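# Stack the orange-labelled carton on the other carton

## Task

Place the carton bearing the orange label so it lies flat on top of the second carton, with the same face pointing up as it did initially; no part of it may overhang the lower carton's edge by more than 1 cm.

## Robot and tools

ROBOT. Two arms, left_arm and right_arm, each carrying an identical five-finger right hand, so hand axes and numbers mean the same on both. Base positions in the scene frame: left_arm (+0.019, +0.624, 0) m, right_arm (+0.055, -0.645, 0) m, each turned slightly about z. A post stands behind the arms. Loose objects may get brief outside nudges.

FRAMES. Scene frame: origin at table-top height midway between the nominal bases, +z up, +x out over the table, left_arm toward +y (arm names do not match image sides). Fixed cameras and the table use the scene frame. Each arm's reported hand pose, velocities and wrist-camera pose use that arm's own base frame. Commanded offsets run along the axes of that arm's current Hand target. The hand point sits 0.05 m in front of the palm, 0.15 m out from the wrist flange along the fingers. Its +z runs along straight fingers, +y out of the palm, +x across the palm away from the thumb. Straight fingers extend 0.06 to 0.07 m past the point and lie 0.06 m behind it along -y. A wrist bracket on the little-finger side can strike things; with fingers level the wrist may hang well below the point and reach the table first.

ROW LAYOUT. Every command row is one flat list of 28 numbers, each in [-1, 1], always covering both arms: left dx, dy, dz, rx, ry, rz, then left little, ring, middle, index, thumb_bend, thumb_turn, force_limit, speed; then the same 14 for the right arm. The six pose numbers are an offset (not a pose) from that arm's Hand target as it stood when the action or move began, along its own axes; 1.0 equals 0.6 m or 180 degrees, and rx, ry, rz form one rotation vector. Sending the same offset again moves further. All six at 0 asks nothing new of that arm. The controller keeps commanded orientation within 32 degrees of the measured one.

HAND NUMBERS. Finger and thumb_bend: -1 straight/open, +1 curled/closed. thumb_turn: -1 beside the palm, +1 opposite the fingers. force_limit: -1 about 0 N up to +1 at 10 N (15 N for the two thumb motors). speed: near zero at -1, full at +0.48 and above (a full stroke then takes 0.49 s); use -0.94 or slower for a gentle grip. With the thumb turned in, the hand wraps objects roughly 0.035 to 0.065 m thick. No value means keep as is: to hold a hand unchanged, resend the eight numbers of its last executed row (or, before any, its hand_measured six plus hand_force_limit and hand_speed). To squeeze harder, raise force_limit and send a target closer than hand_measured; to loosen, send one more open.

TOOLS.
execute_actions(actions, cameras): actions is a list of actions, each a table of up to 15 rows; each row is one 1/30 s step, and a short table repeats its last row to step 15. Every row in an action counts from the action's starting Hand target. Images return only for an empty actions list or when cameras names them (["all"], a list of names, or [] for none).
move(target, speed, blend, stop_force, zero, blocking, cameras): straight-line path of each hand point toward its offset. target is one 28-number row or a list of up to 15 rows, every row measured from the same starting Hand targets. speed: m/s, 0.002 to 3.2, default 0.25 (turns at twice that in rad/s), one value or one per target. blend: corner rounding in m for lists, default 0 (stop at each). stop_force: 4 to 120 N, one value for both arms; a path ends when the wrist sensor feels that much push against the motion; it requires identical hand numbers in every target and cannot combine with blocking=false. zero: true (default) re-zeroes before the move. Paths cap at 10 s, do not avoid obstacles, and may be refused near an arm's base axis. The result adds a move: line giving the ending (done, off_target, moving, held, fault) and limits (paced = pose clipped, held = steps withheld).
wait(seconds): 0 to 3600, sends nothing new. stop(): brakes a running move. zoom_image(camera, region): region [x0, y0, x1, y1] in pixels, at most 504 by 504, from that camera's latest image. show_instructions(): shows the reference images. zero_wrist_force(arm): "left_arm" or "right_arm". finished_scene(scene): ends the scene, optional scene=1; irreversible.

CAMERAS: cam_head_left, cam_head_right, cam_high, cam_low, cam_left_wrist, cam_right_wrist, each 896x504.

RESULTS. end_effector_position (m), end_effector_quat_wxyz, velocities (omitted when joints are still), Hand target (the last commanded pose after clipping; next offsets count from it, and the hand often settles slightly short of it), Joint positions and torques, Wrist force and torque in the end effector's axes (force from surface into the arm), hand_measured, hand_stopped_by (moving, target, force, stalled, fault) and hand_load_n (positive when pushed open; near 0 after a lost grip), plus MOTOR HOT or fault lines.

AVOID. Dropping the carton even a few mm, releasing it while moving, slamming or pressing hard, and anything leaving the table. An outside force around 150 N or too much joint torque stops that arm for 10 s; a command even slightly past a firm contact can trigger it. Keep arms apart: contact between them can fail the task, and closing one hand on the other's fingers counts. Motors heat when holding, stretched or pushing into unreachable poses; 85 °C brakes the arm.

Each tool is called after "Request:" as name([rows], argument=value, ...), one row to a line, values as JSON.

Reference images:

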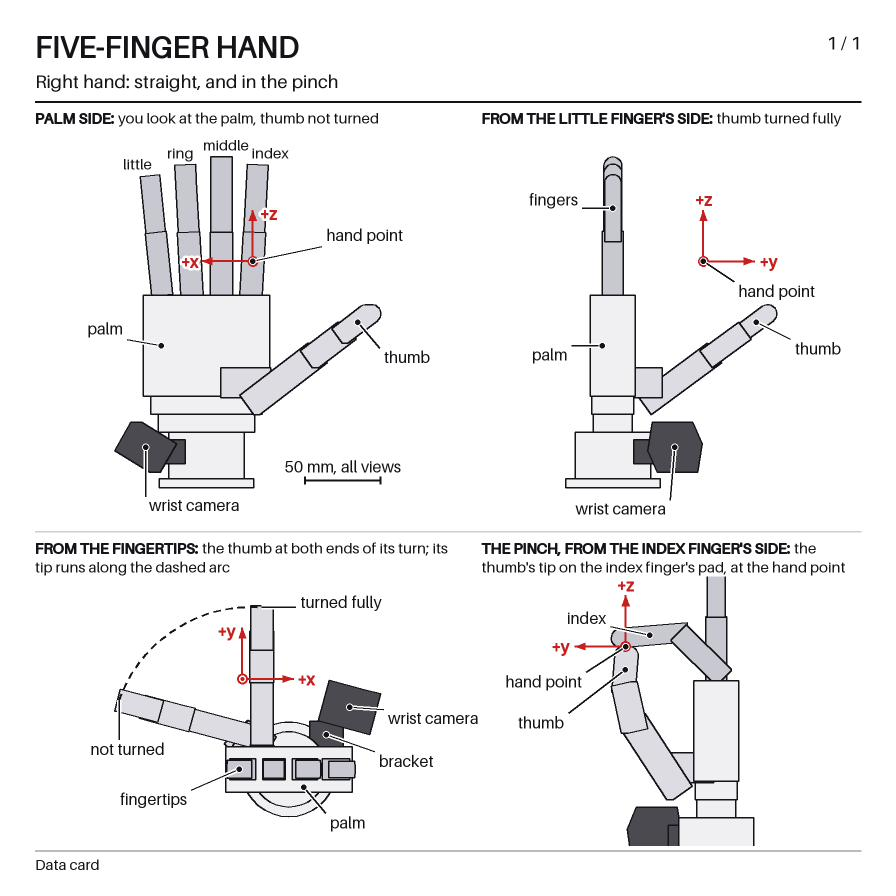

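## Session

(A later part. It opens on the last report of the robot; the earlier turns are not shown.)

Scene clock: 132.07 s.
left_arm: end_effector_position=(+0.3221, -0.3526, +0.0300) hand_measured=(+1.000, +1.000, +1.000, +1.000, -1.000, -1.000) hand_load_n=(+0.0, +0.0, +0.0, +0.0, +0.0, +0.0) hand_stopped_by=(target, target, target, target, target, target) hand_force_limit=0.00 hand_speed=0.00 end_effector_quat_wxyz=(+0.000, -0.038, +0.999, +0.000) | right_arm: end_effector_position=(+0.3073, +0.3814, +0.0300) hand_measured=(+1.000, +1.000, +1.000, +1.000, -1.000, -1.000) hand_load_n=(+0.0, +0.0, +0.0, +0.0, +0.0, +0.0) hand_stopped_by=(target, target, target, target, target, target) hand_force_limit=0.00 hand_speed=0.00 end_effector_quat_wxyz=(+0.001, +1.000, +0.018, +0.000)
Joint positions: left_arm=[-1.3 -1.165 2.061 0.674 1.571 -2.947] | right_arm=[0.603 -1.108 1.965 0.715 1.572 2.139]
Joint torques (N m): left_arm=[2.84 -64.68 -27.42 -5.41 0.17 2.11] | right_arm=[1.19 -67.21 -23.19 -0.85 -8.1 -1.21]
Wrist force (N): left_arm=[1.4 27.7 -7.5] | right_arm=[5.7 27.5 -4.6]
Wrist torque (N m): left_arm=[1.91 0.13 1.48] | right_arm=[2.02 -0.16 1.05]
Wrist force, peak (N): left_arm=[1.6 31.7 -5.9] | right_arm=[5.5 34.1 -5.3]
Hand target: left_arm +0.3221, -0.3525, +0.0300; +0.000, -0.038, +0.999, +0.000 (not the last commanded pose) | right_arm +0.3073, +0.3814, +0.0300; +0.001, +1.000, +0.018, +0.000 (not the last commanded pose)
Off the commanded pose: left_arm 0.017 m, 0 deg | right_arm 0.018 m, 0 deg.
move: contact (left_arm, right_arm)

Request:
move(target=[0,-0.01,0,0,0,0, 1,1,1,1,-1,-1, 0,0, 0,-0.01,0,0,0,0, 1,1,1,1,-1,-1, 0,0], speed=0.003, stop_force=38, zero=false)

Scene clock: 142.00 s.
left_arm: end_effector_position=(+0.3221, -0.3527, +0.0300) hand_measured=(+1.000, +1.000, +1.000, +1.000, -1.000, -1.000) hand_load_n=(+0.0, +0.0, +0.0, +0.0, +0.0, +0.0) hand_stopped_by=(target, target, target, target, target, target) hand_force_limit=0.00 hand_speed=0.00 end_effector_quat_wxyz=(+0.000, -0.038, +0.999, +0.000) | right_arm: end_effector_position=(+0.3072, +0.3815, +0.0300) hand_measured=(+1.000, +1.000, +1.000, +1.000, -1.000, -1.000) hand_load_n=(+0.5, +0.0, +0.0, +0.0, +0.0, +0.0) hand_stopped_by=(target, target, target, target, target, target) hand_force_limit=0.00 hand_speed=0.00 end_effector_quat_wxyz=(+0.001, +1.000, +0.018, +0.000)
Joint positions: left_arm=[-1.3 -1.165 2.061 0.674 1.571 -2.947] | right_arm=[0.604 -1.108 1.965 0.715 1.572 2.139]
Joint torques (N m): left_arm=[-3.79 -63.28 -34.53 -8.84 0.83 0.43] | right_arm=[2.16 -66.77 -24.88 -1.95 -7.54 -0.75]
Wrist force (N): left_arm=[3.3 40.5 -12.7] | right_arm=[7.6 37.2 -6.4]
Wrist torque (N m): left_arm=[2.92 0.26 2.13] | right_arm=[2.65 -0.16 1.55]
Wrist force, peak (N): left_arm=[4.0 44.7 -9.4] | right_arm=[7.5 43.9 -7.9]
Hand target: left_arm +0.3221, -0.3527, +0.0300; +0.000, -0.038, +0.999, +0.000 (not the last commanded pose) | right_arm +0.3072, +0.3815, +0.0300; +0.001, +1.000, +0.018, +0.000 (not the last commanded pose)
Off the commanded pose: left_arm 0.006 m, 0 deg | right_arm 0.006 m, 0 deg.
move: contact (left_arm, right_arm)

Request:
move(target=[0,0,-0.0333,0,0,0, 1,1,1,1,-1,-1, 0,0, 0,0,-0.0333,0,0,0, 1,1,1,1,-1,-1, 0,0], speed=0.02, cameras=["cam_head_left","cam_head_right","cam_high","cam_low"])

Request:
zoom_image(camera="cam_low", region=[370, 180, 600, 350])

Scene clock: 149.93 s.
left_arm: end_effector_position=(+0.3221, -0.3527, +0.0501) hand_measured=(+1.000, +1.000, +1.000, +1.000, -1.000, -1.000) hand_load_n=(+0.0, +0.0, +0.5, +0.0, +0.0, +0.0) hand_stopped_by=(target, target, target, target, target, target) hand_force_limit=0.00 hand_speed=0.00 end_effector_quat_wxyz=(+0.000, -0.038, +0.999, +0.000) | right_arm: end_effector_position=(+0.3073, +0.3815, +0.0501) hand_measured=(+1.000, +1.000, +1.000, +1.000, -1.000, -1.000) hand_load_n=(+0.0, +0.0, +0.0, +0.0, +0.0, +0.0) hand_stopped_by=(target, target, target, target, target, target) hand_force_limit=0.00 hand_speed=0.00 end_effector_quat_wxyz=(+0.001, +1.000, +0.018, +0.000)
Joint positions: left_arm=[-1.3 -1.193 2.053 0.711 1.571 -2.947] | right_arm=[0.604 -1.134 1.957 0.749 1.572 2.139]
Joint torques (N m): left_arm=[-0.5 -47.38 -54.82 -5.24 0.34 2.49] | right_arm=[18.28 -53.57 -45.21 -1.09 -6.24 1.24]
Wrist force (N): left_arm=[-0.2 32.1 8.0] | right_arm=[-0.2 29.9 4.7]
Wrist torque (N m): left_arm=[0.43 -0.23 1.39] | right_arm=[0.88 -0.22 0.67]
Wrist force, peak (N): left_arm=[2.9 40.2 -12.1] | right_arm=[7.3 37.2 -6.6]
Hand target: left_arm +0.3221, -0.3527, +0.0499; +0.000, -0.038, +0.999, +0.000 | right_arm +0.3072, +0.3815, +0.0499; +0.001, +1.000, +0.018, +0.000
Off the commanded pose: left_arm 0.000 m, 0 deg | right_arm 0.000 m, 0 deg.
move: done

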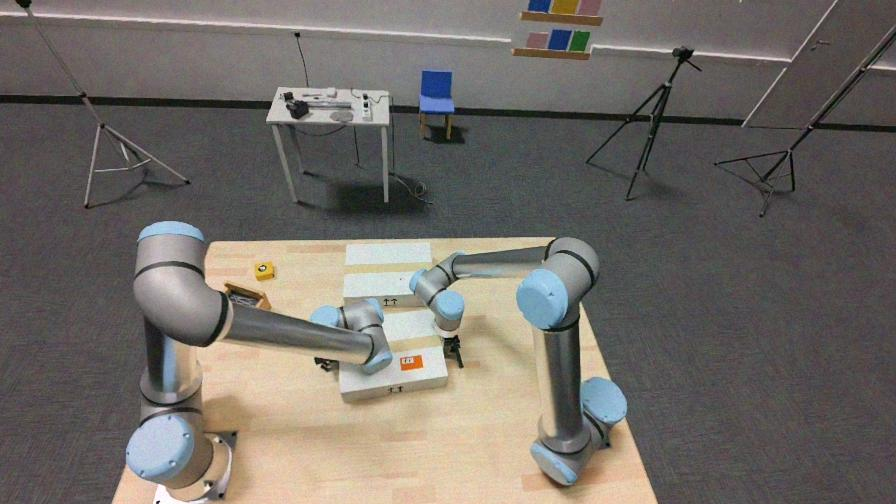

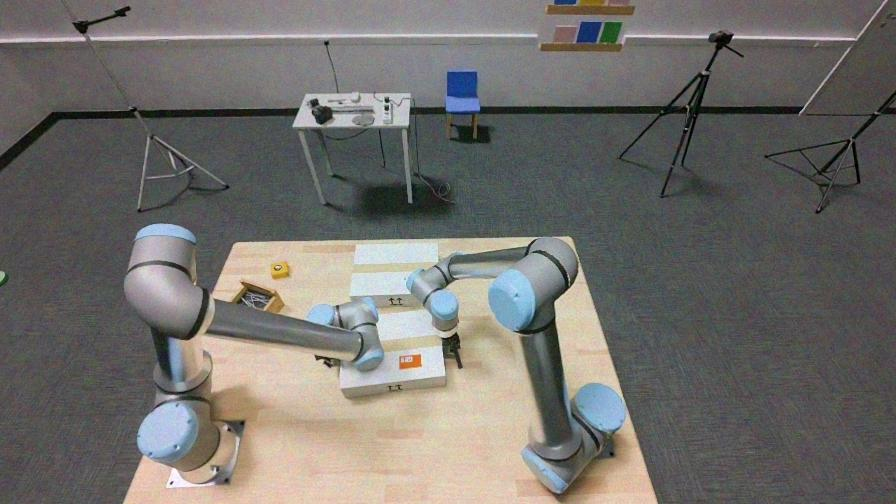

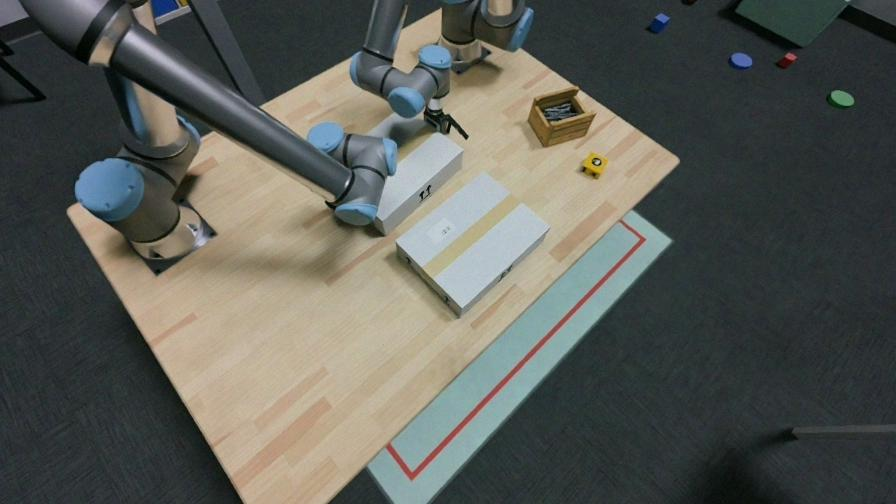

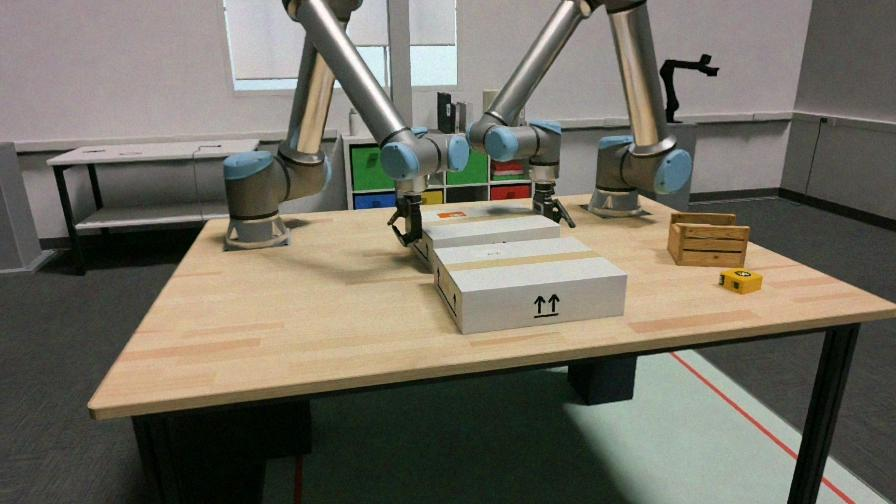

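Scaled by 2.191 from the camera's image (finer frame: 1280x720).

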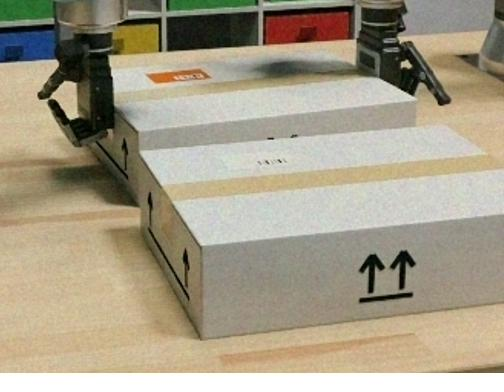

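Request:
zoom_image(camera="cam_head_left", region=[280, 290, 520, 420])

Request:
zoom_image(camera="cam_high", region=[300, 90, 580, 330])

Scaled by 2.100 from the camera's image (finer frame: 1280x720).

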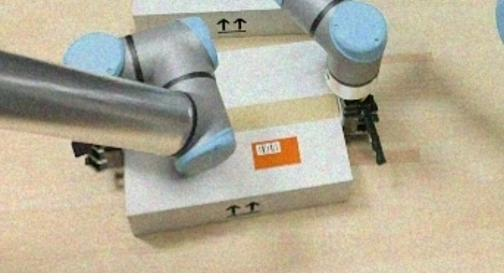

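Scaled by 1.800 from the camera's image (finer frame: 1280x720).

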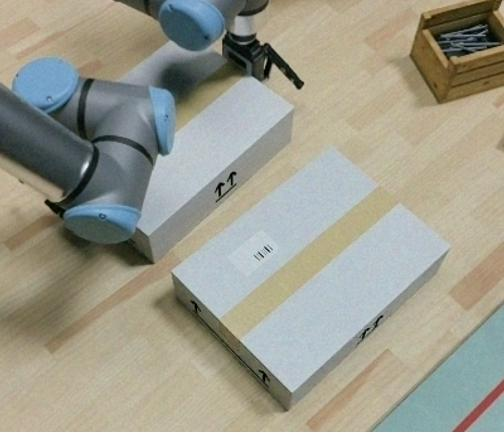

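Request:
move([
  [0,0.0167,0,0,0,0, 1,1,1,1,-1,-1, 0,0, 0,0.0167,0,0,0,0, 1,1,1,1,-1,-1, 0,0],
  [0,0.0167,0.0417,0,0,0, 1,1,1,1,-1,-1, 0,0, 0,0.0167,0.0417,0,0,0, 1,1,1,1,-1,-1, 0,0],
], speed=0.03)

Request:
move(target=[0,-0.0667,0,0,0,0, 1,1,1,1,-1,-1, 0,0, 0,-0.0667,0,0,0,0, 1,1,1,1,-1,-1, 0,0], speed=0.006, stop_force=30)

Scene clock: 166.17 s.
left_arm: end_effector_position=(+0.3213, -0.3427, +0.0248) hand_measured=(+1.000, +1.000, +1.000, +1.000, -1.000, -1.000) hand_load_n=(+0.0, +0.0, +0.0, +0.0, +0.0, +0.0) hand_stopped_by=(target, target, target, target, target, target) hand_force_limit=0.00 hand_speed=0.00 end_effector_quat_wxyz=(+0.000, -0.038, +0.999, +0.000) | right_arm: end_effector_position=(+0.3076, +0.3715, +0.0248) hand_measured=(+1.000, +1.000, +1.000, +1.000, -1.000, -1.000) hand_load_n=(+0.0, +0.0, +0.0, +0.0, -0.5, +0.0) hand_stopped_by=(target, target, target, target, target, target) hand_force_limit=0.00 hand_speed=0.00 end_effector_quat_wxyz=(+0.001, +1.000, +0.018, +0.000)
Joint positions: left_arm=[-1.296 -1.168 2.081 0.658 1.571 -2.943] | right_arm=[0.587 -1.11 1.983 0.699 1.572 2.123]
Joint torques (N m): left_arm=[-7.27 -63.49 -17.61 6.22 0.7 -2.93] | right_arm=[8.38 -65.79 -25.19 6.36 2.96 1.37]
Wrist force (N): left_arm=[0.0 -0.5 0.6] | right_arm=[-1.2 -0.5 -0.8]
Wrist torque (N m): left_arm=[-0.08 0.00 -0.29] | right_arm=[0.16 0.10 -0.16]
Wrist force, peak (N): left_arm=[2.4 36.7 -9.3] | right_arm=[-1.4 31.7 -2.1]
Hand target: left_arm +0.3213, -0.3427, +0.0249; +0.000, -0.038, +0.999, +0.000 | right_arm +0.3076, +0.3715, +0.0249; +0.001, +1.000, +0.018, +0.000
Off the commanded pose: left_arm 0.000 m, 0 deg | right_arm 0.000 m, 0 deg.
move: done

Scene clock: 168.60 s.
left_arm: end_effector_position=(+0.3221, -0.3526, +0.0249) hand_measured=(+1.000, +1.000, +1.000, +1.000, -1.000, -1.000) hand_load_n=(+0.0, +0.0, +0.0, +0.0, +0.0, +0.0) hand_stopped_by=(target, target, target, target, target, target) hand_force_limit=0.00 hand_speed=0.00 end_effector_quat_wxyz=(+0.000, -0.038, +0.999, +0.000) | right_arm: end_effector_position=(+0.3072, +0.3814, +0.0249) hand_measured=(+1.000, +1.000, +1.000, +1.000, -1.000, -1.000) hand_load_n=(+0.0, +0.0, +0.0, +0.0, +0.0, +0.0) hand_stopped_by=(target, target, target, target, target, target) hand_force_limit=0.00 hand_speed=0.00 end_effector_quat_wxyz=(+0.001, +1.000, +0.018, +0.000)
Joint positions: left_arm=[-1.3 -1.157 2.063 0.666 1.571 -2.947] | right_arm=[0.603 -1.101 1.967 0.706 1.572 2.139]
Joint torques (N m): left_arm=[-0.91 -64.66 -29.53 -7.16 0.89 1.2] | right_arm=[0.15 -64.56 -22.17 -1.65 -8.67 -1.03]
Wrist force (N): left_arm=[-4.3 33.6 -9.4] | right_arm=[6.1 29.7 -7.7]
Wrist torque (N m): left_arm=[2.56 0.60 1.21] | right_arm=[2.42 -0.10 1.09]
Wrist force, peak (N): left_arm=[-2.6 40.8 -8.2] | right_arm=[6.4 39.5 -9.9]
Hand target: left_arm +0.3221, -0.3526, +0.0249; +0.000, -0.038, +0.999, +0.000 (not the last commanded pose) | right_arm +0.3072, +0.3814, +0.0249; +0.001, +1.000, +0.018, +0.000 (not the last commanded pose)
Off the commanded pose: left_arm 0.030 m, 0 deg | right_arm 0.030 m, 0 deg.
move: contact (left_arm, right_arm)

Request:
move(target=[0,-0.01,0,0,0,0, 1,1,1,1,-1,-1, 0,0, 0,-0.01,0,0,0,0, 1,1,1,1,-1,-1, 0,0], speed=0.003, stop_force=58, zero=false)

Request:
move(target=[0,0,-0.01,0,0,0, 1,1,1,1,-1,-1, 0,0, 0,0,-0.01,0,0,0, 1,1,1,1,-1,-1, 0,0], speed=0.01, cameras=["cam_head_left","cam_head_right","cam_high","cam_low"])

Request:
zoom_image(camera="cam_head_left", region=[280, 290, 520, 420])

Scene clock: 174.47 s.
left_arm: end_effector_position=(+0.3221, -0.3529, +0.0250) hand_measured=(+1.000, +1.000, +1.000, +1.000, -1.000, -1.000) hand_load_n=(+0.0, +0.0, +0.0, +0.0, +0.0, +0.0) hand_stopped_by=(target, target, target, target, target, target) hand_force_limit=0.00 hand_speed=0.00 end_effector_quat_wxyz=(+0.000, -0.038, +0.999, +0.000) | right_arm: end_effector_position=(+0.3071, +0.3818, +0.0249) hand_measured=(+1.000, +1.000, +1.000, +1.000, -1.000, -1.000) hand_load_n=(+0.0, +0.0, +0.0, +0.0, +0.0, +0.0) hand_stopped_by=(target, target, target, target, target, target) hand_force_limit=0.00 hand_speed=0.00 end_effector_quat_wxyz=(+0.001, +1.000, +0.018, +0.000)
Joint positions: left_arm=[-1.3 -1.157 2.062 0.666 1.571 -2.948] | right_arm=[0.604 -1.101 1.966 0.707 1.572 2.14]
Joint torques (N m): left_arm=[-10.75 -58.63 -46.52 -13.7 0.61 0.98] | right_arm=[12.59 -66.78 -31.57 -3.76 -14.59 -0.95]
Wrist force (N): left_arm=[-2.3 60.7 -18.8] | right_arm=[9.1 58.9 -8.5]
Wrist torque (N m): left_arm=[4.75 0.75 2.37] | right_arm=[4.13 0.02 2.28]
Wrist force, peak (N): left_arm=[-1.1 64.6 -17.8] | right_arm=[8.5 63.7 -9.7]
Hand target: left_arm +0.3221, -0.3529, +0.0250; +0.000, -0.038, +0.999, +0.000 (not the last commanded pose) | right_arm +0.3071, +0.3818, +0.0249; +0.001, +1.000, +0.018, +0.000 (not the last commanded pose)
Off the commanded pose: left_arm 0.006 m, 0 deg | right_arm 0.006 m, 0 deg.
move: contact (left_arm, right_arm)

Scene clock: 175.30 s.
left_arm: end_effector_position=(+0.3221, -0.3529, +0.0310) hand_measured=(+1.000, +1.000, +1.000, +1.000, -1.000, -1.000) hand_load_n=(+0.0, +0.0, +0.0, +0.0, +0.0, +0.0) hand_stopped_by=(target, target, target, target, target, target) hand_force_limit=0.00 hand_speed=0.00 end_effector_quat_wxyz=(+0.000, -0.038, +0.999, +0.000) | right_arm: end_effector_position=(+0.3071, +0.3818, +0.0310) hand_measured=(+1.000, +1.000, +1.000, +1.000, -1.000, -1.000) hand_load_n=(+0.0, +0.0, +0.0, +0.0, +0.0, +0.0) hand_stopped_by=(target, target, target, target, target, target) hand_force_limit=0.00 hand_speed=0.00 end_effector_quat_wxyz=(+0.001, +1.000, +0.018, +0.000)
Joint positions: left_arm=[-1.3 -1.165 2.06 0.677 1.571 -2.947] | right_arm=[0.604 -1.109 1.964 0.717 1.572 2.14]
Joint torques (N m): left_arm=[-6.2 -60.52 -73.74 -6.27 0.97 1.63] | right_arm=[12.67 -61.9 -56.96 -0.15 -7.02 -0.24]
Wrist force (N): left_arm=[0.1 51.1 14.0] | right_arm=[-0.8 50.4 13.1]
Wrist torque (N m): left_arm=[1.44 -0.46 1.92] | right_arm=[1.84 -0.36 1.02]
Wrist force, peak (N): left_arm=[-1.9 60.4 -19.1] | right_arm=[9.1 58.7 -7.8]
Hand target: left_arm +0.3221, -0.3529, +0.0310; +0.000, -0.038, +0.999, +0.000 | right_arm +0.3071, +0.3818, +0.0309; +0.001, +1.000, +0.018, +0.000
Off the commanded pose: left_arm 0.000 m, 0 deg | right_arm 0.000 m, 0 deg.
move: done

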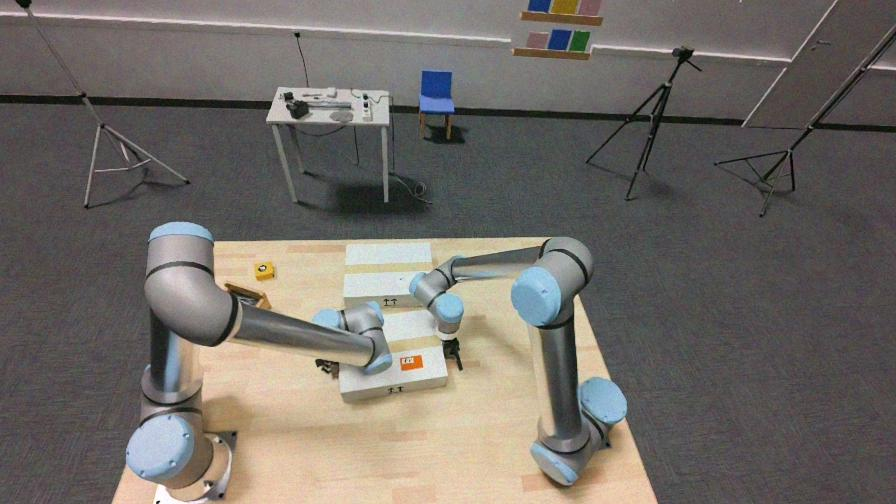

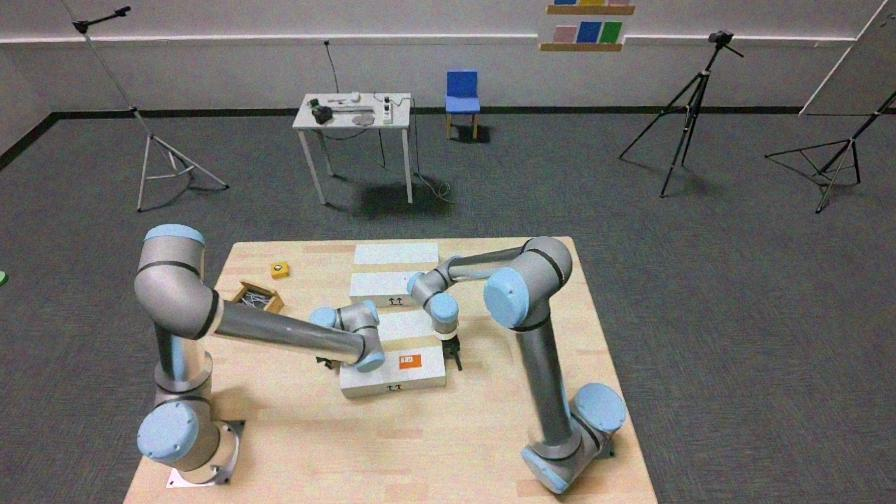

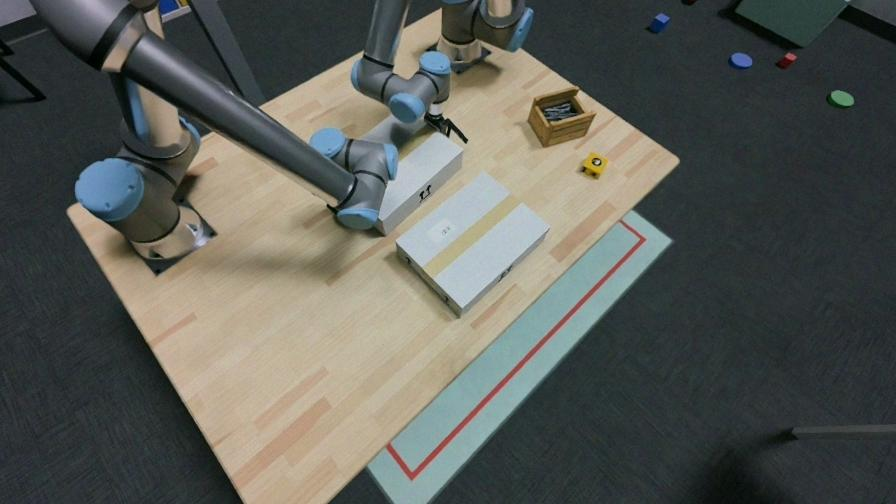

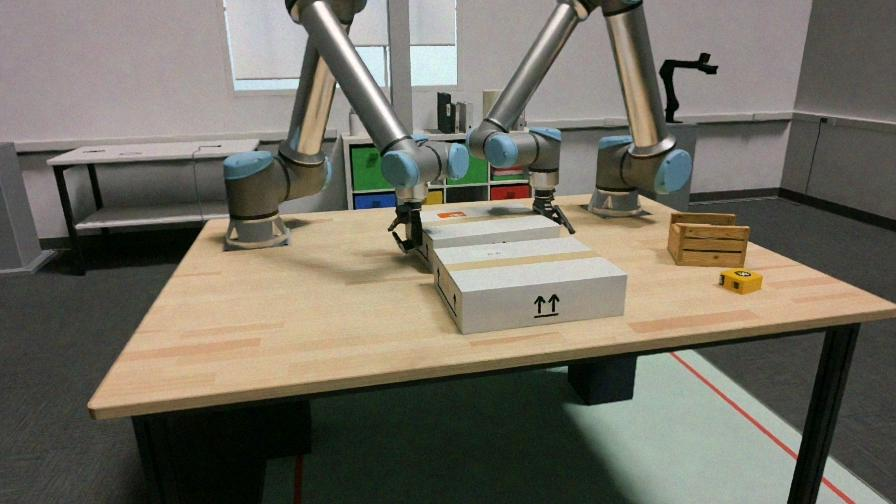

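Scaled by 2.100 from the camera's image (finer frame: 1280x720).

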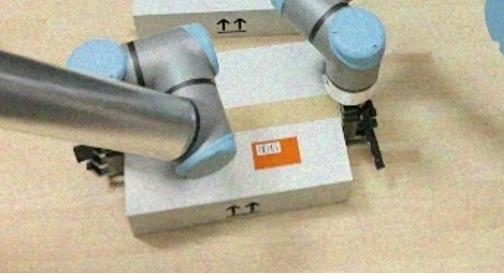

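Request:
move([
  [0,0.1333,0,0,0,0, 1,1,1,1,-1,-1, 0,0, 0,0.1333,0,0,0,0, 1,1,1,1,-1,-1, 0,0],
  [0,0.1333,-0.45,0,0,0, 1,1,1,1,-1,-1, 0,0, 0,0.1333,-0.45,0,0,0, 1,1,1,1,-1,-1, 0,0],
], speed=[0.08,0.2], blend=[0.02,0])

Request:
move([
  [0.04,0,0,0.191,0,0.462, -1,-1,-1,-1,-1,-1, 0,0, 0.04,0,0,-0.191,0,-0.462, -1,-1,-1,-1,-1,-1, 0,0],
  [0.08,0,0,0.3827,0,0.9239, -1,-1,-1,-1,-1,-1, 0,0, 0.08,0,0,-0.3827,0,-0.9239, -1,-1,-1,-1,-1,-1, 0,0],
], speed=0.35, blend=[0.1,0], cameras=["all"])

Scene clock: 225.13 s.
left_arm: end_effector_position=(+0.3161, -0.2734, +0.3010) hand_measured=(+1.000, +1.000, +1.000, +1.000, -1.000, -1.000) hand_load_n=(+0.0, +0.5, +0.0, +0.0, +0.0, +0.0) hand_stopped_by=(target, target, target, target, target, target) hand_force_limit=0.00 hand_speed=0.00 end_effector_quat_wxyz=(+0.000, -0.038, +0.999, +0.000) | right_arm: end_effector_position=(+0.3101, +0.3023, +0.3010) hand_measured=(+1.000, +1.000, +1.000, +1.000, -1.000, -1.000) hand_load_n=(+0.0, +0.0, +0.0, +0.0, +0.0, +0.0) hand_stopped_by=(target, target, target, target, target, target) hand_force_limit=0.00 hand_speed=0.00 end_effector_quat_wxyz=(+0.001, +1.000, +0.018, +0.000)
Joint positions: left_arm=[-1.262 -1.566 1.971 1.166 1.571 -2.909] | right_arm=[0.463 -1.474 1.874 1.172 1.572 1.999]
Joint torques (N m): left_arm=[-6.2 -33.29 -28.1 5.27 0.46 -3.97] | right_arm=[6.21 -43.96 -35.52 5.72 -2.28 2.44]
Wrist force (N): left_arm=[0.3 0.4 0.6] | right_arm=[-1.5 1.5 -1.0]
Wrist torque (N m): left_arm=[0.02 -0.06 -0.26] | right_arm=[0.52 0.29 -0.26]
Wrist force, peak (N): left_arm=[0.5 53.1 13.7] | right_arm=[-0.5 50.3 13.0]
Hand target: left_arm +0.3161, -0.2734, +0.3010; +0.000, -0.038, +0.999, +0.000 | right_arm +0.3100, +0.3023, +0.3011; +0.001, +1.000, +0.018, +0.000
Off the commanded pose: left_arm 0.000 m, 0 deg | right_arm 0.000 m, 0 deg.
move: done

Scene clock: 230.17 s.
left_arm: end_effector_position=(+0.2682, -0.2771, +0.3010) hand_measured=(-1.000, -1.000, -1.000, -1.000, -1.000, -1.000) hand_load_n=(-0.5, +0.0, +0.0, +0.0, +0.0, +0.0) hand_stopped_by=(target, target, target, target, target, target) hand_force_limit=0.00 hand_speed=0.00 end_effector_quat_wxyz=(+0.014, +0.923, +0.036, -0.383) | right_arm: end_effector_position=(+0.3579, +0.3040, +0.3010) hand_measured=(-1.000, -1.000, -1.000, -1.000, -1.000, -1.000) hand_load_n=(-0.5, +0.0, +0.0, +0.0, -0.5, +0.0) hand_stopped_by=(target, target, target, target, target, target) hand_force_limit=0.00 hand_speed=0.00 end_effector_quat_wxyz=(+0.382, -0.017, +0.924, +0.006)
Joint positions: left_arm=[-0.747 -1.322 2.035 1.456 2.116 0.919] | right_arm=[0.336 -1.956 2.309 0.456 1.783 -1.356]
Joint torques (N m): left_arm=[12.55 -56.82 -15.09 1.54 2.01 2.04] | right_arm=[-7.15 -1.86 -51.04 3.95 -0.13 -1.2]
Wrist force (N): left_arm=[0.8 0.0 1.2] | right_arm=[-1.9 1.0 -1.0]
Wrist torque (N m): left_arm=[-0.07 -0.23 0.16] | right_arm=[0.41 0.10 -0.43]
Wrist force, peak (N): left_arm=[0.6 0.9 1.4] | right_arm=[-2.2 2.3 -1.0]
Hand target: left_arm +0.2682, -0.2771, +0.3011; +0.014, +0.923, +0.036, -0.383 | right_arm +0.3580, +0.3040, +0.3011; +0.382, -0.017, +0.924, +0.006
Off the commanded pose: left_arm 0.000 m, 0 deg | right_arm 0.000 m, 0 deg.
move: done
cam_left_wrist: T_world_to_cam=[[0.24624, -0.94711, -0.2058, -0.26598], [-0.15294, -0.24765, 0.9567, -0.32273], [-0.95707, -0.2041, -0.20583, 0.38026]] pos_world=[0.38007, -0.25422, 0.33229]
cam_right_wrist: T_world_to_cam=[[-0.23439, 0.95771, -0.16686, -0.15988], [0.18293, 0.21203, 0.95999, -0.4272], [0.95478, 0.19449, -0.22489, -0.21557]] pos_world=[0.24649, 0.28563, 0.33495]

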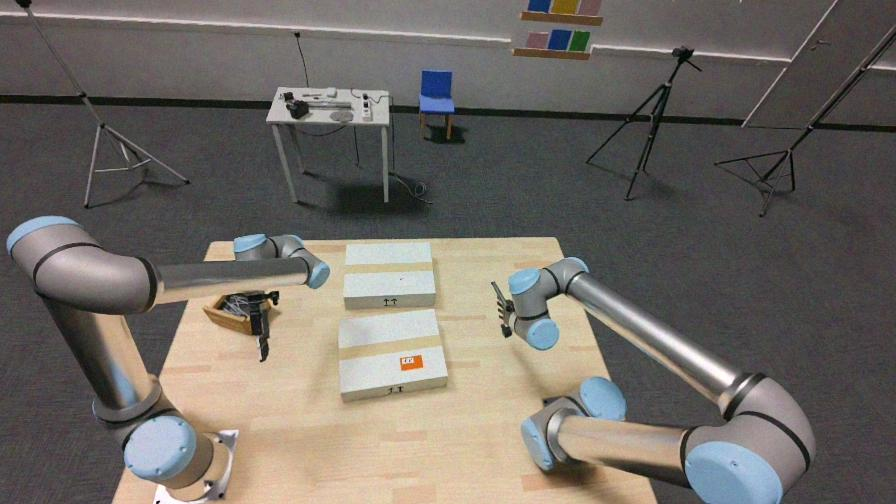

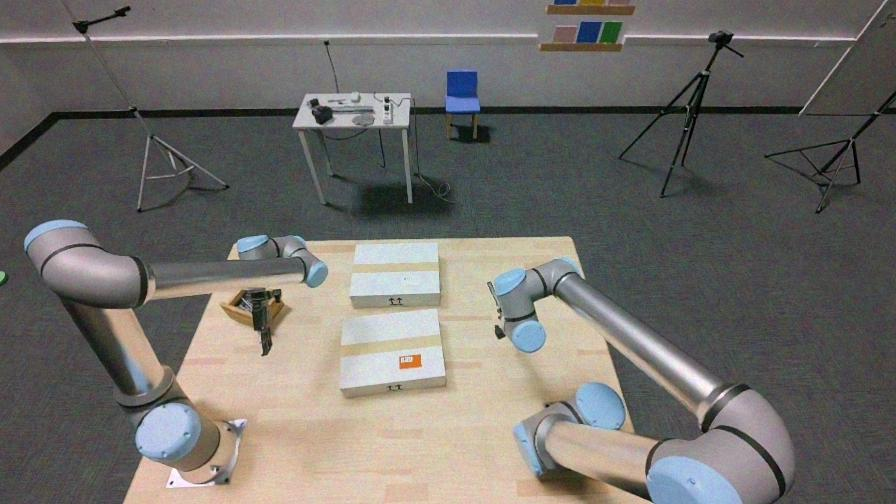

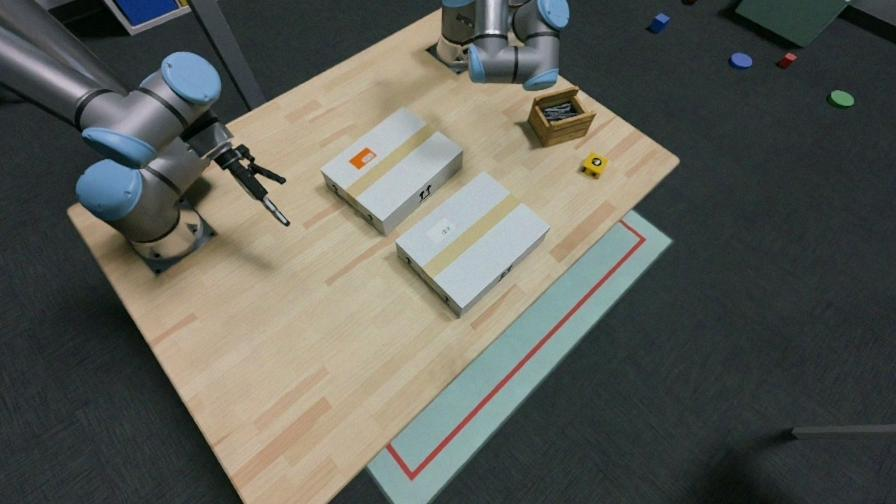

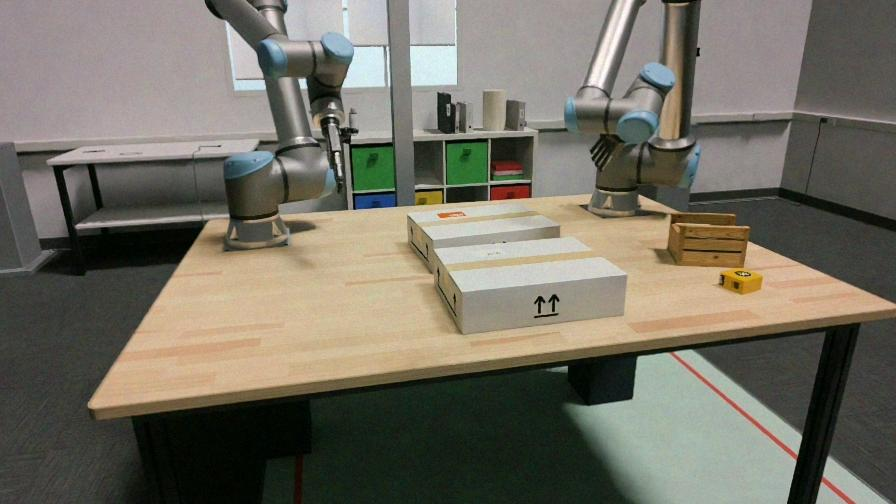

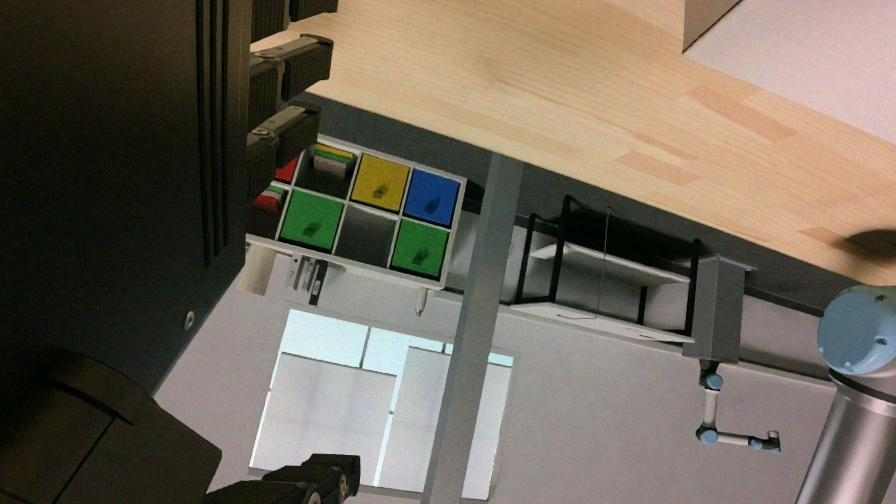

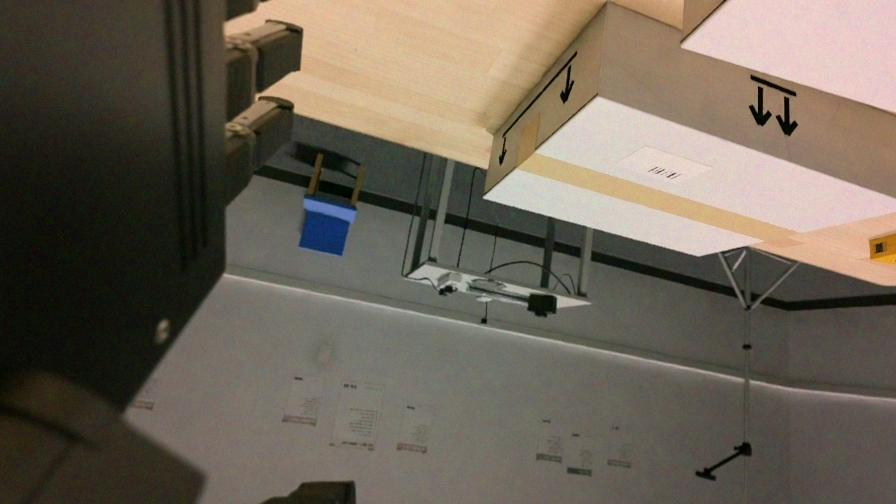

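Request:
move([
  [0.1662,0,0.1662,0,0,0, -1,-1,-1,-1,-1,-1, 0,0, 0.1662,0,0.1662,0,0,0, -1,-1,-1,-1,-1,-1, 0,0],
  [0.1662,0.0667,0.1662,0,0,0, -1,-1,-1,-1,-1,-1, 0,0, 0.1662,0.0667,0.1662,0,0,0, -1,-1,-1,-1,-1,-1, 0,0],
], speed=0.2, blend=[0.02,0])

Request:
move(target=[0.0648,0,0.0648,0,0,0, -1,-1,-1,-1,-1,-1, 0,0, 0.0648,0,0.0648,0,0,0, -1,-1,-1,-1,-1,-1, 0,0], speed=0.03, stop_force=6, cameras=["all"])

Request:
zoom_image(camera="cam_low", region=[340, 140, 620, 280])

Request:
zoom_image(camera="cam_head_left", region=[280, 260, 520, 420])

Scene clock: 237.93 s.
left_arm: end_effector_position=(+0.2713, -0.3168, +0.1600) hand_measured=(-1.000, -1.000, -1.000, -1.000, -1.000, -1.000) hand_load_n=(+0.0, +0.0, +0.0, +0.0, +0.0, +0.0) hand_stopped_by=(target, target, target, target, target, target) hand_force_limit=0.00 hand_speed=0.00 end_effector_quat_wxyz=(+0.014, +0.923, +0.036, -0.383) | right_arm: end_effector_position=(+0.3565, +0.3438, +0.1600) hand_measured=(-1.000, -1.000, -1.000, -1.000, -1.000, -1.000) hand_load_n=(+0.0, +0.0, +0.0, +0.0, +0.0, +0.0) hand_stopped_by=(target, target, target, target, target, target) hand_force_limit=0.00 hand_speed=0.00 end_effector_quat_wxyz=(+0.382, -0.017, +0.924, +0.006)
Joint positions: left_arm=[-0.8 -1.106 2.059 1.188 2.145 0.867] | right_arm=[0.49 -1.695 2.425 0.109 1.888 -1.239]
Joint torques (N m): left_arm=[-7.05 -65.6 -11.35 6.42 -0.6 2.15] | right_arm=[11.79 -9.26 -31.54 -0.82 1.45 1.31]
Wrist force (N): left_arm=[0.6 0.6 1.0] | right_arm=[-2.2 1.3 -0.9]
Wrist torque (N m): left_arm=[0.07 -0.15 -0.15] | right_arm=[0.51 0.29 -0.33]
Wrist force, peak (N): left_arm=[0.6 3.0 0.6] | right_arm=[-2.1 4.0 -1.1]
Hand target: left_arm +0.2712, -0.3168, +0.1600; +0.014, +0.923, +0.036, -0.383 | right_arm +0.3565, +0.3438, +0.1600; +0.382, -0.017, +0.924, +0.006
Off the commanded pose: left_arm 0.000 m, 0 deg | right_arm 0.000 m, 0 deg.
move: done

Scene clock: 240.83 s.
left_arm: end_effector_position=(+0.2712, -0.3168, +0.1050) hand_measured=(-1.000, -1.000, -1.000, -1.000, -1.000, -1.000) hand_load_n=(+0.0, +0.0, +0.0, +0.0, +0.0, +0.0) hand_stopped_by=(target, target, target, target, target, target) hand_force_limit=0.00 hand_speed=0.00 end_effector_quat_wxyz=(+0.014, +0.923, +0.036, -0.383) | right_arm: end_effector_position=(+0.3565, +0.3437, +0.1050) hand_measured=(-1.000, -1.000, -1.000, -1.000, -1.000, -1.000) hand_load_n=(+0.0, +0.0, +0.0, +0.0, +0.0, -0.5) hand_stopped_by=(target, target, target, target, target, target) hand_force_limit=0.00 hand_speed=0.00 end_effector_quat_wxyz=(+0.382, -0.017, +0.924, +0.006)
Joint positions: left_arm=[-0.8 -1.02 2.068 1.092 2.145 0.867] | right_arm=[0.49 -1.593 2.474 -0.041 1.888 -1.239]
Joint torques (N m): left_arm=[1.14 -69.73 -15.34 6.44 0.56 3.92] | right_arm=[-13.06 -33.42 -36.73 4.33 -1.11 -1.4]
Wrist force (N): left_arm=[0.5 0.1 1.2] | right_arm=[-2.9 1.2 -1.3]
Wrist torque (N m): left_arm=[-0.03 -0.14 -0.20] | right_arm=[0.54 0.44 -0.32]
Wrist force, peak (N): left_arm=[1.5 0.5 1.3] | right_arm=[-3.1 1.5 -1.5]
Hand target: left_arm +0.2712, -0.3168, +0.1050; +0.014, +0.923, +0.036, -0.383 | right_arm +0.3565, +0.3437, +0.1050; +0.382, -0.017, +0.924, +0.006
Off the commanded pose: left_arm 0.000 m, 0 deg | right_arm 0.000 m, 0 deg.
move: done
cam_left_wrist: T_world_to_cam=[[0.24612, -0.94717, -0.20564, -0.34465], [-0.15301, -0.24748, 0.95674, -0.14452], [-0.95709, -0.20401, -0.20583, 0.33472]] pos_world=[0.38307, -0.29392, 0.13629]
cam_right_wrist: T_world_to_cam=[[-0.23447, 0.95769, -0.16687, -0.23091], [0.18281, 0.21203, 0.96001, -0.24718], [0.95478, 0.19459, -0.22479, -0.26608]] pos_world=[0.24509, 0.32532, 0.13895]

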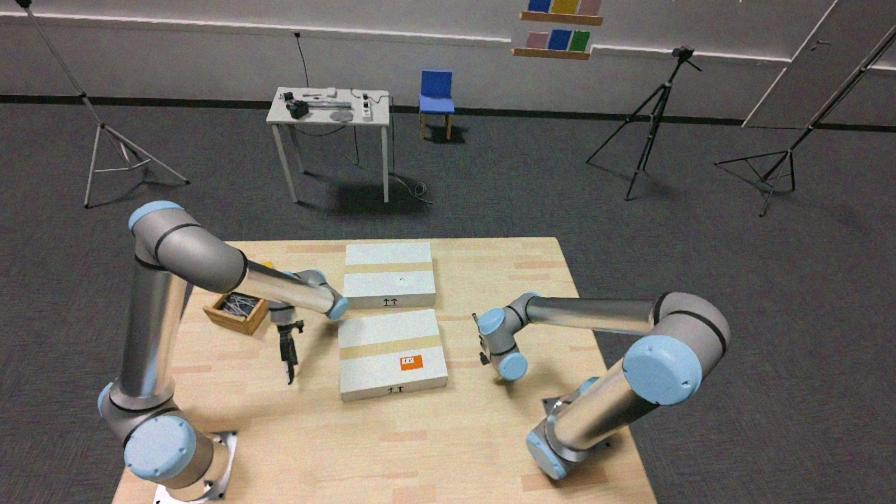

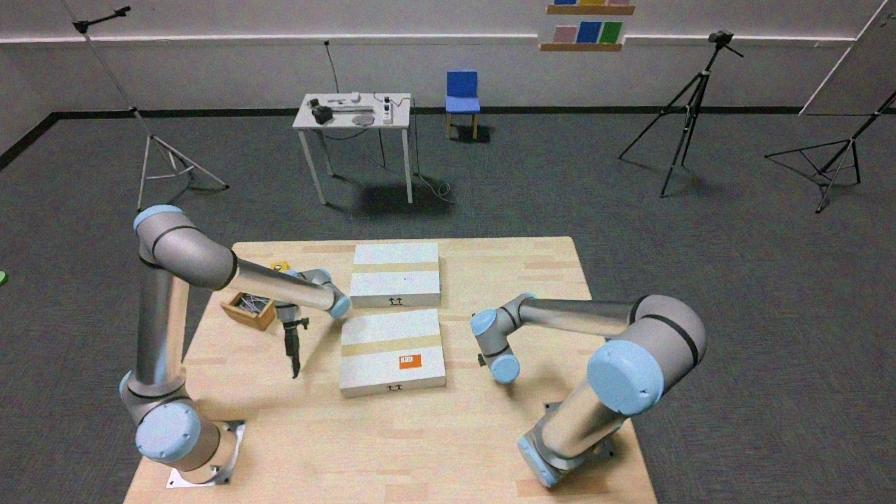

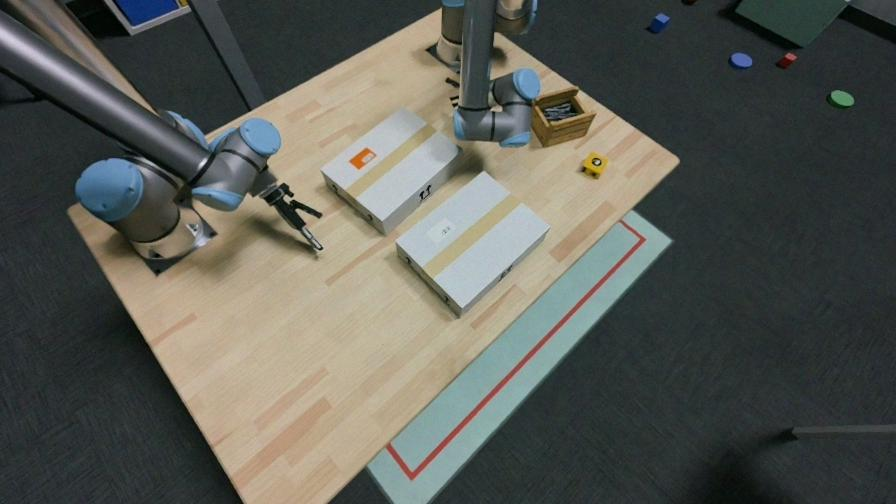

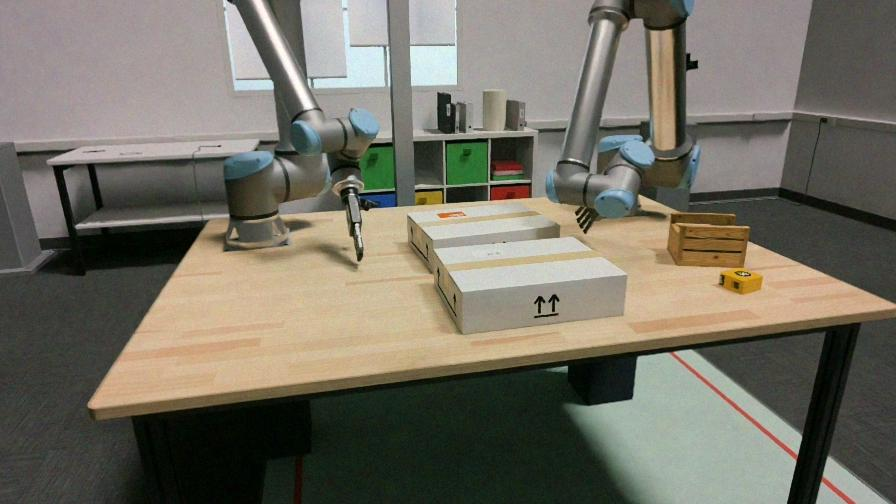

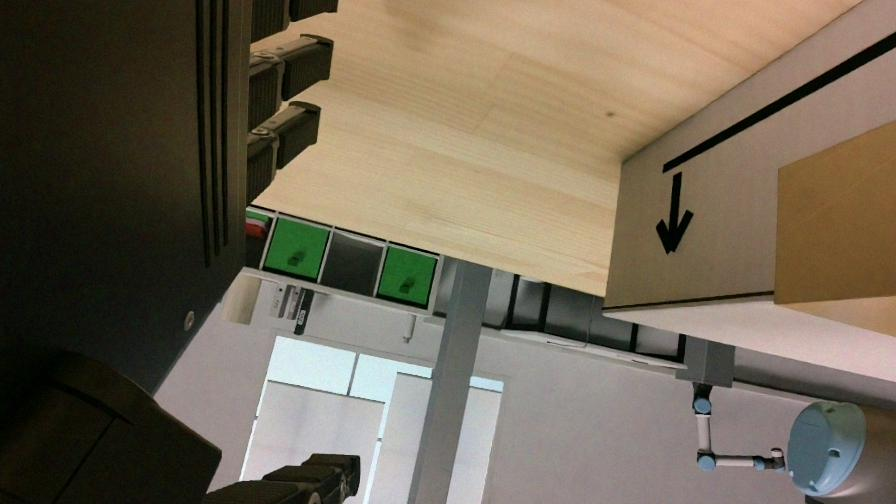

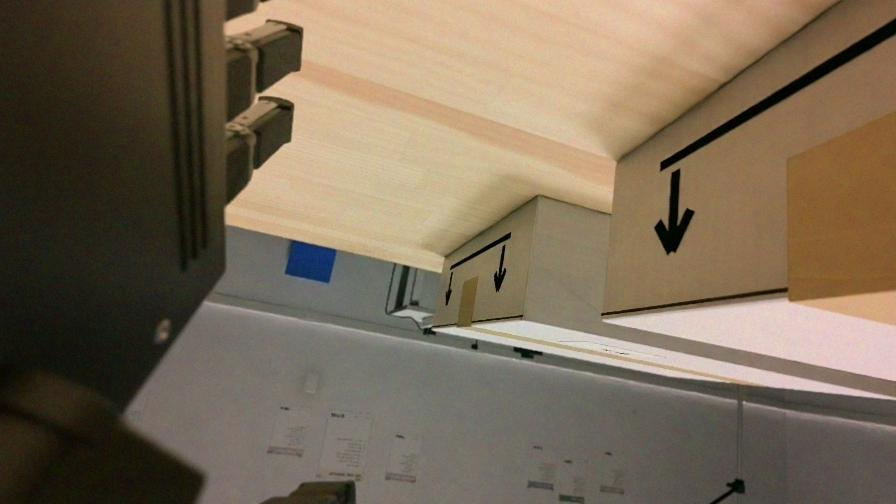

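Scaled by 1.800 from the camera's image (finer frame: 1280x720).

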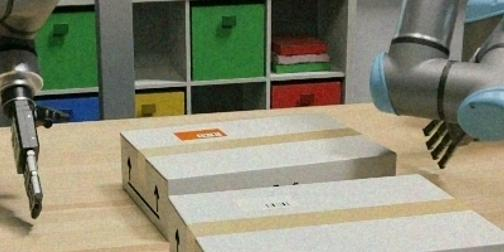

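Scaled by 2.100 from the camera's image (finer frame: 1280x720).

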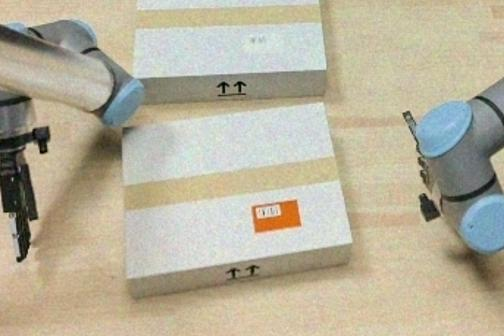

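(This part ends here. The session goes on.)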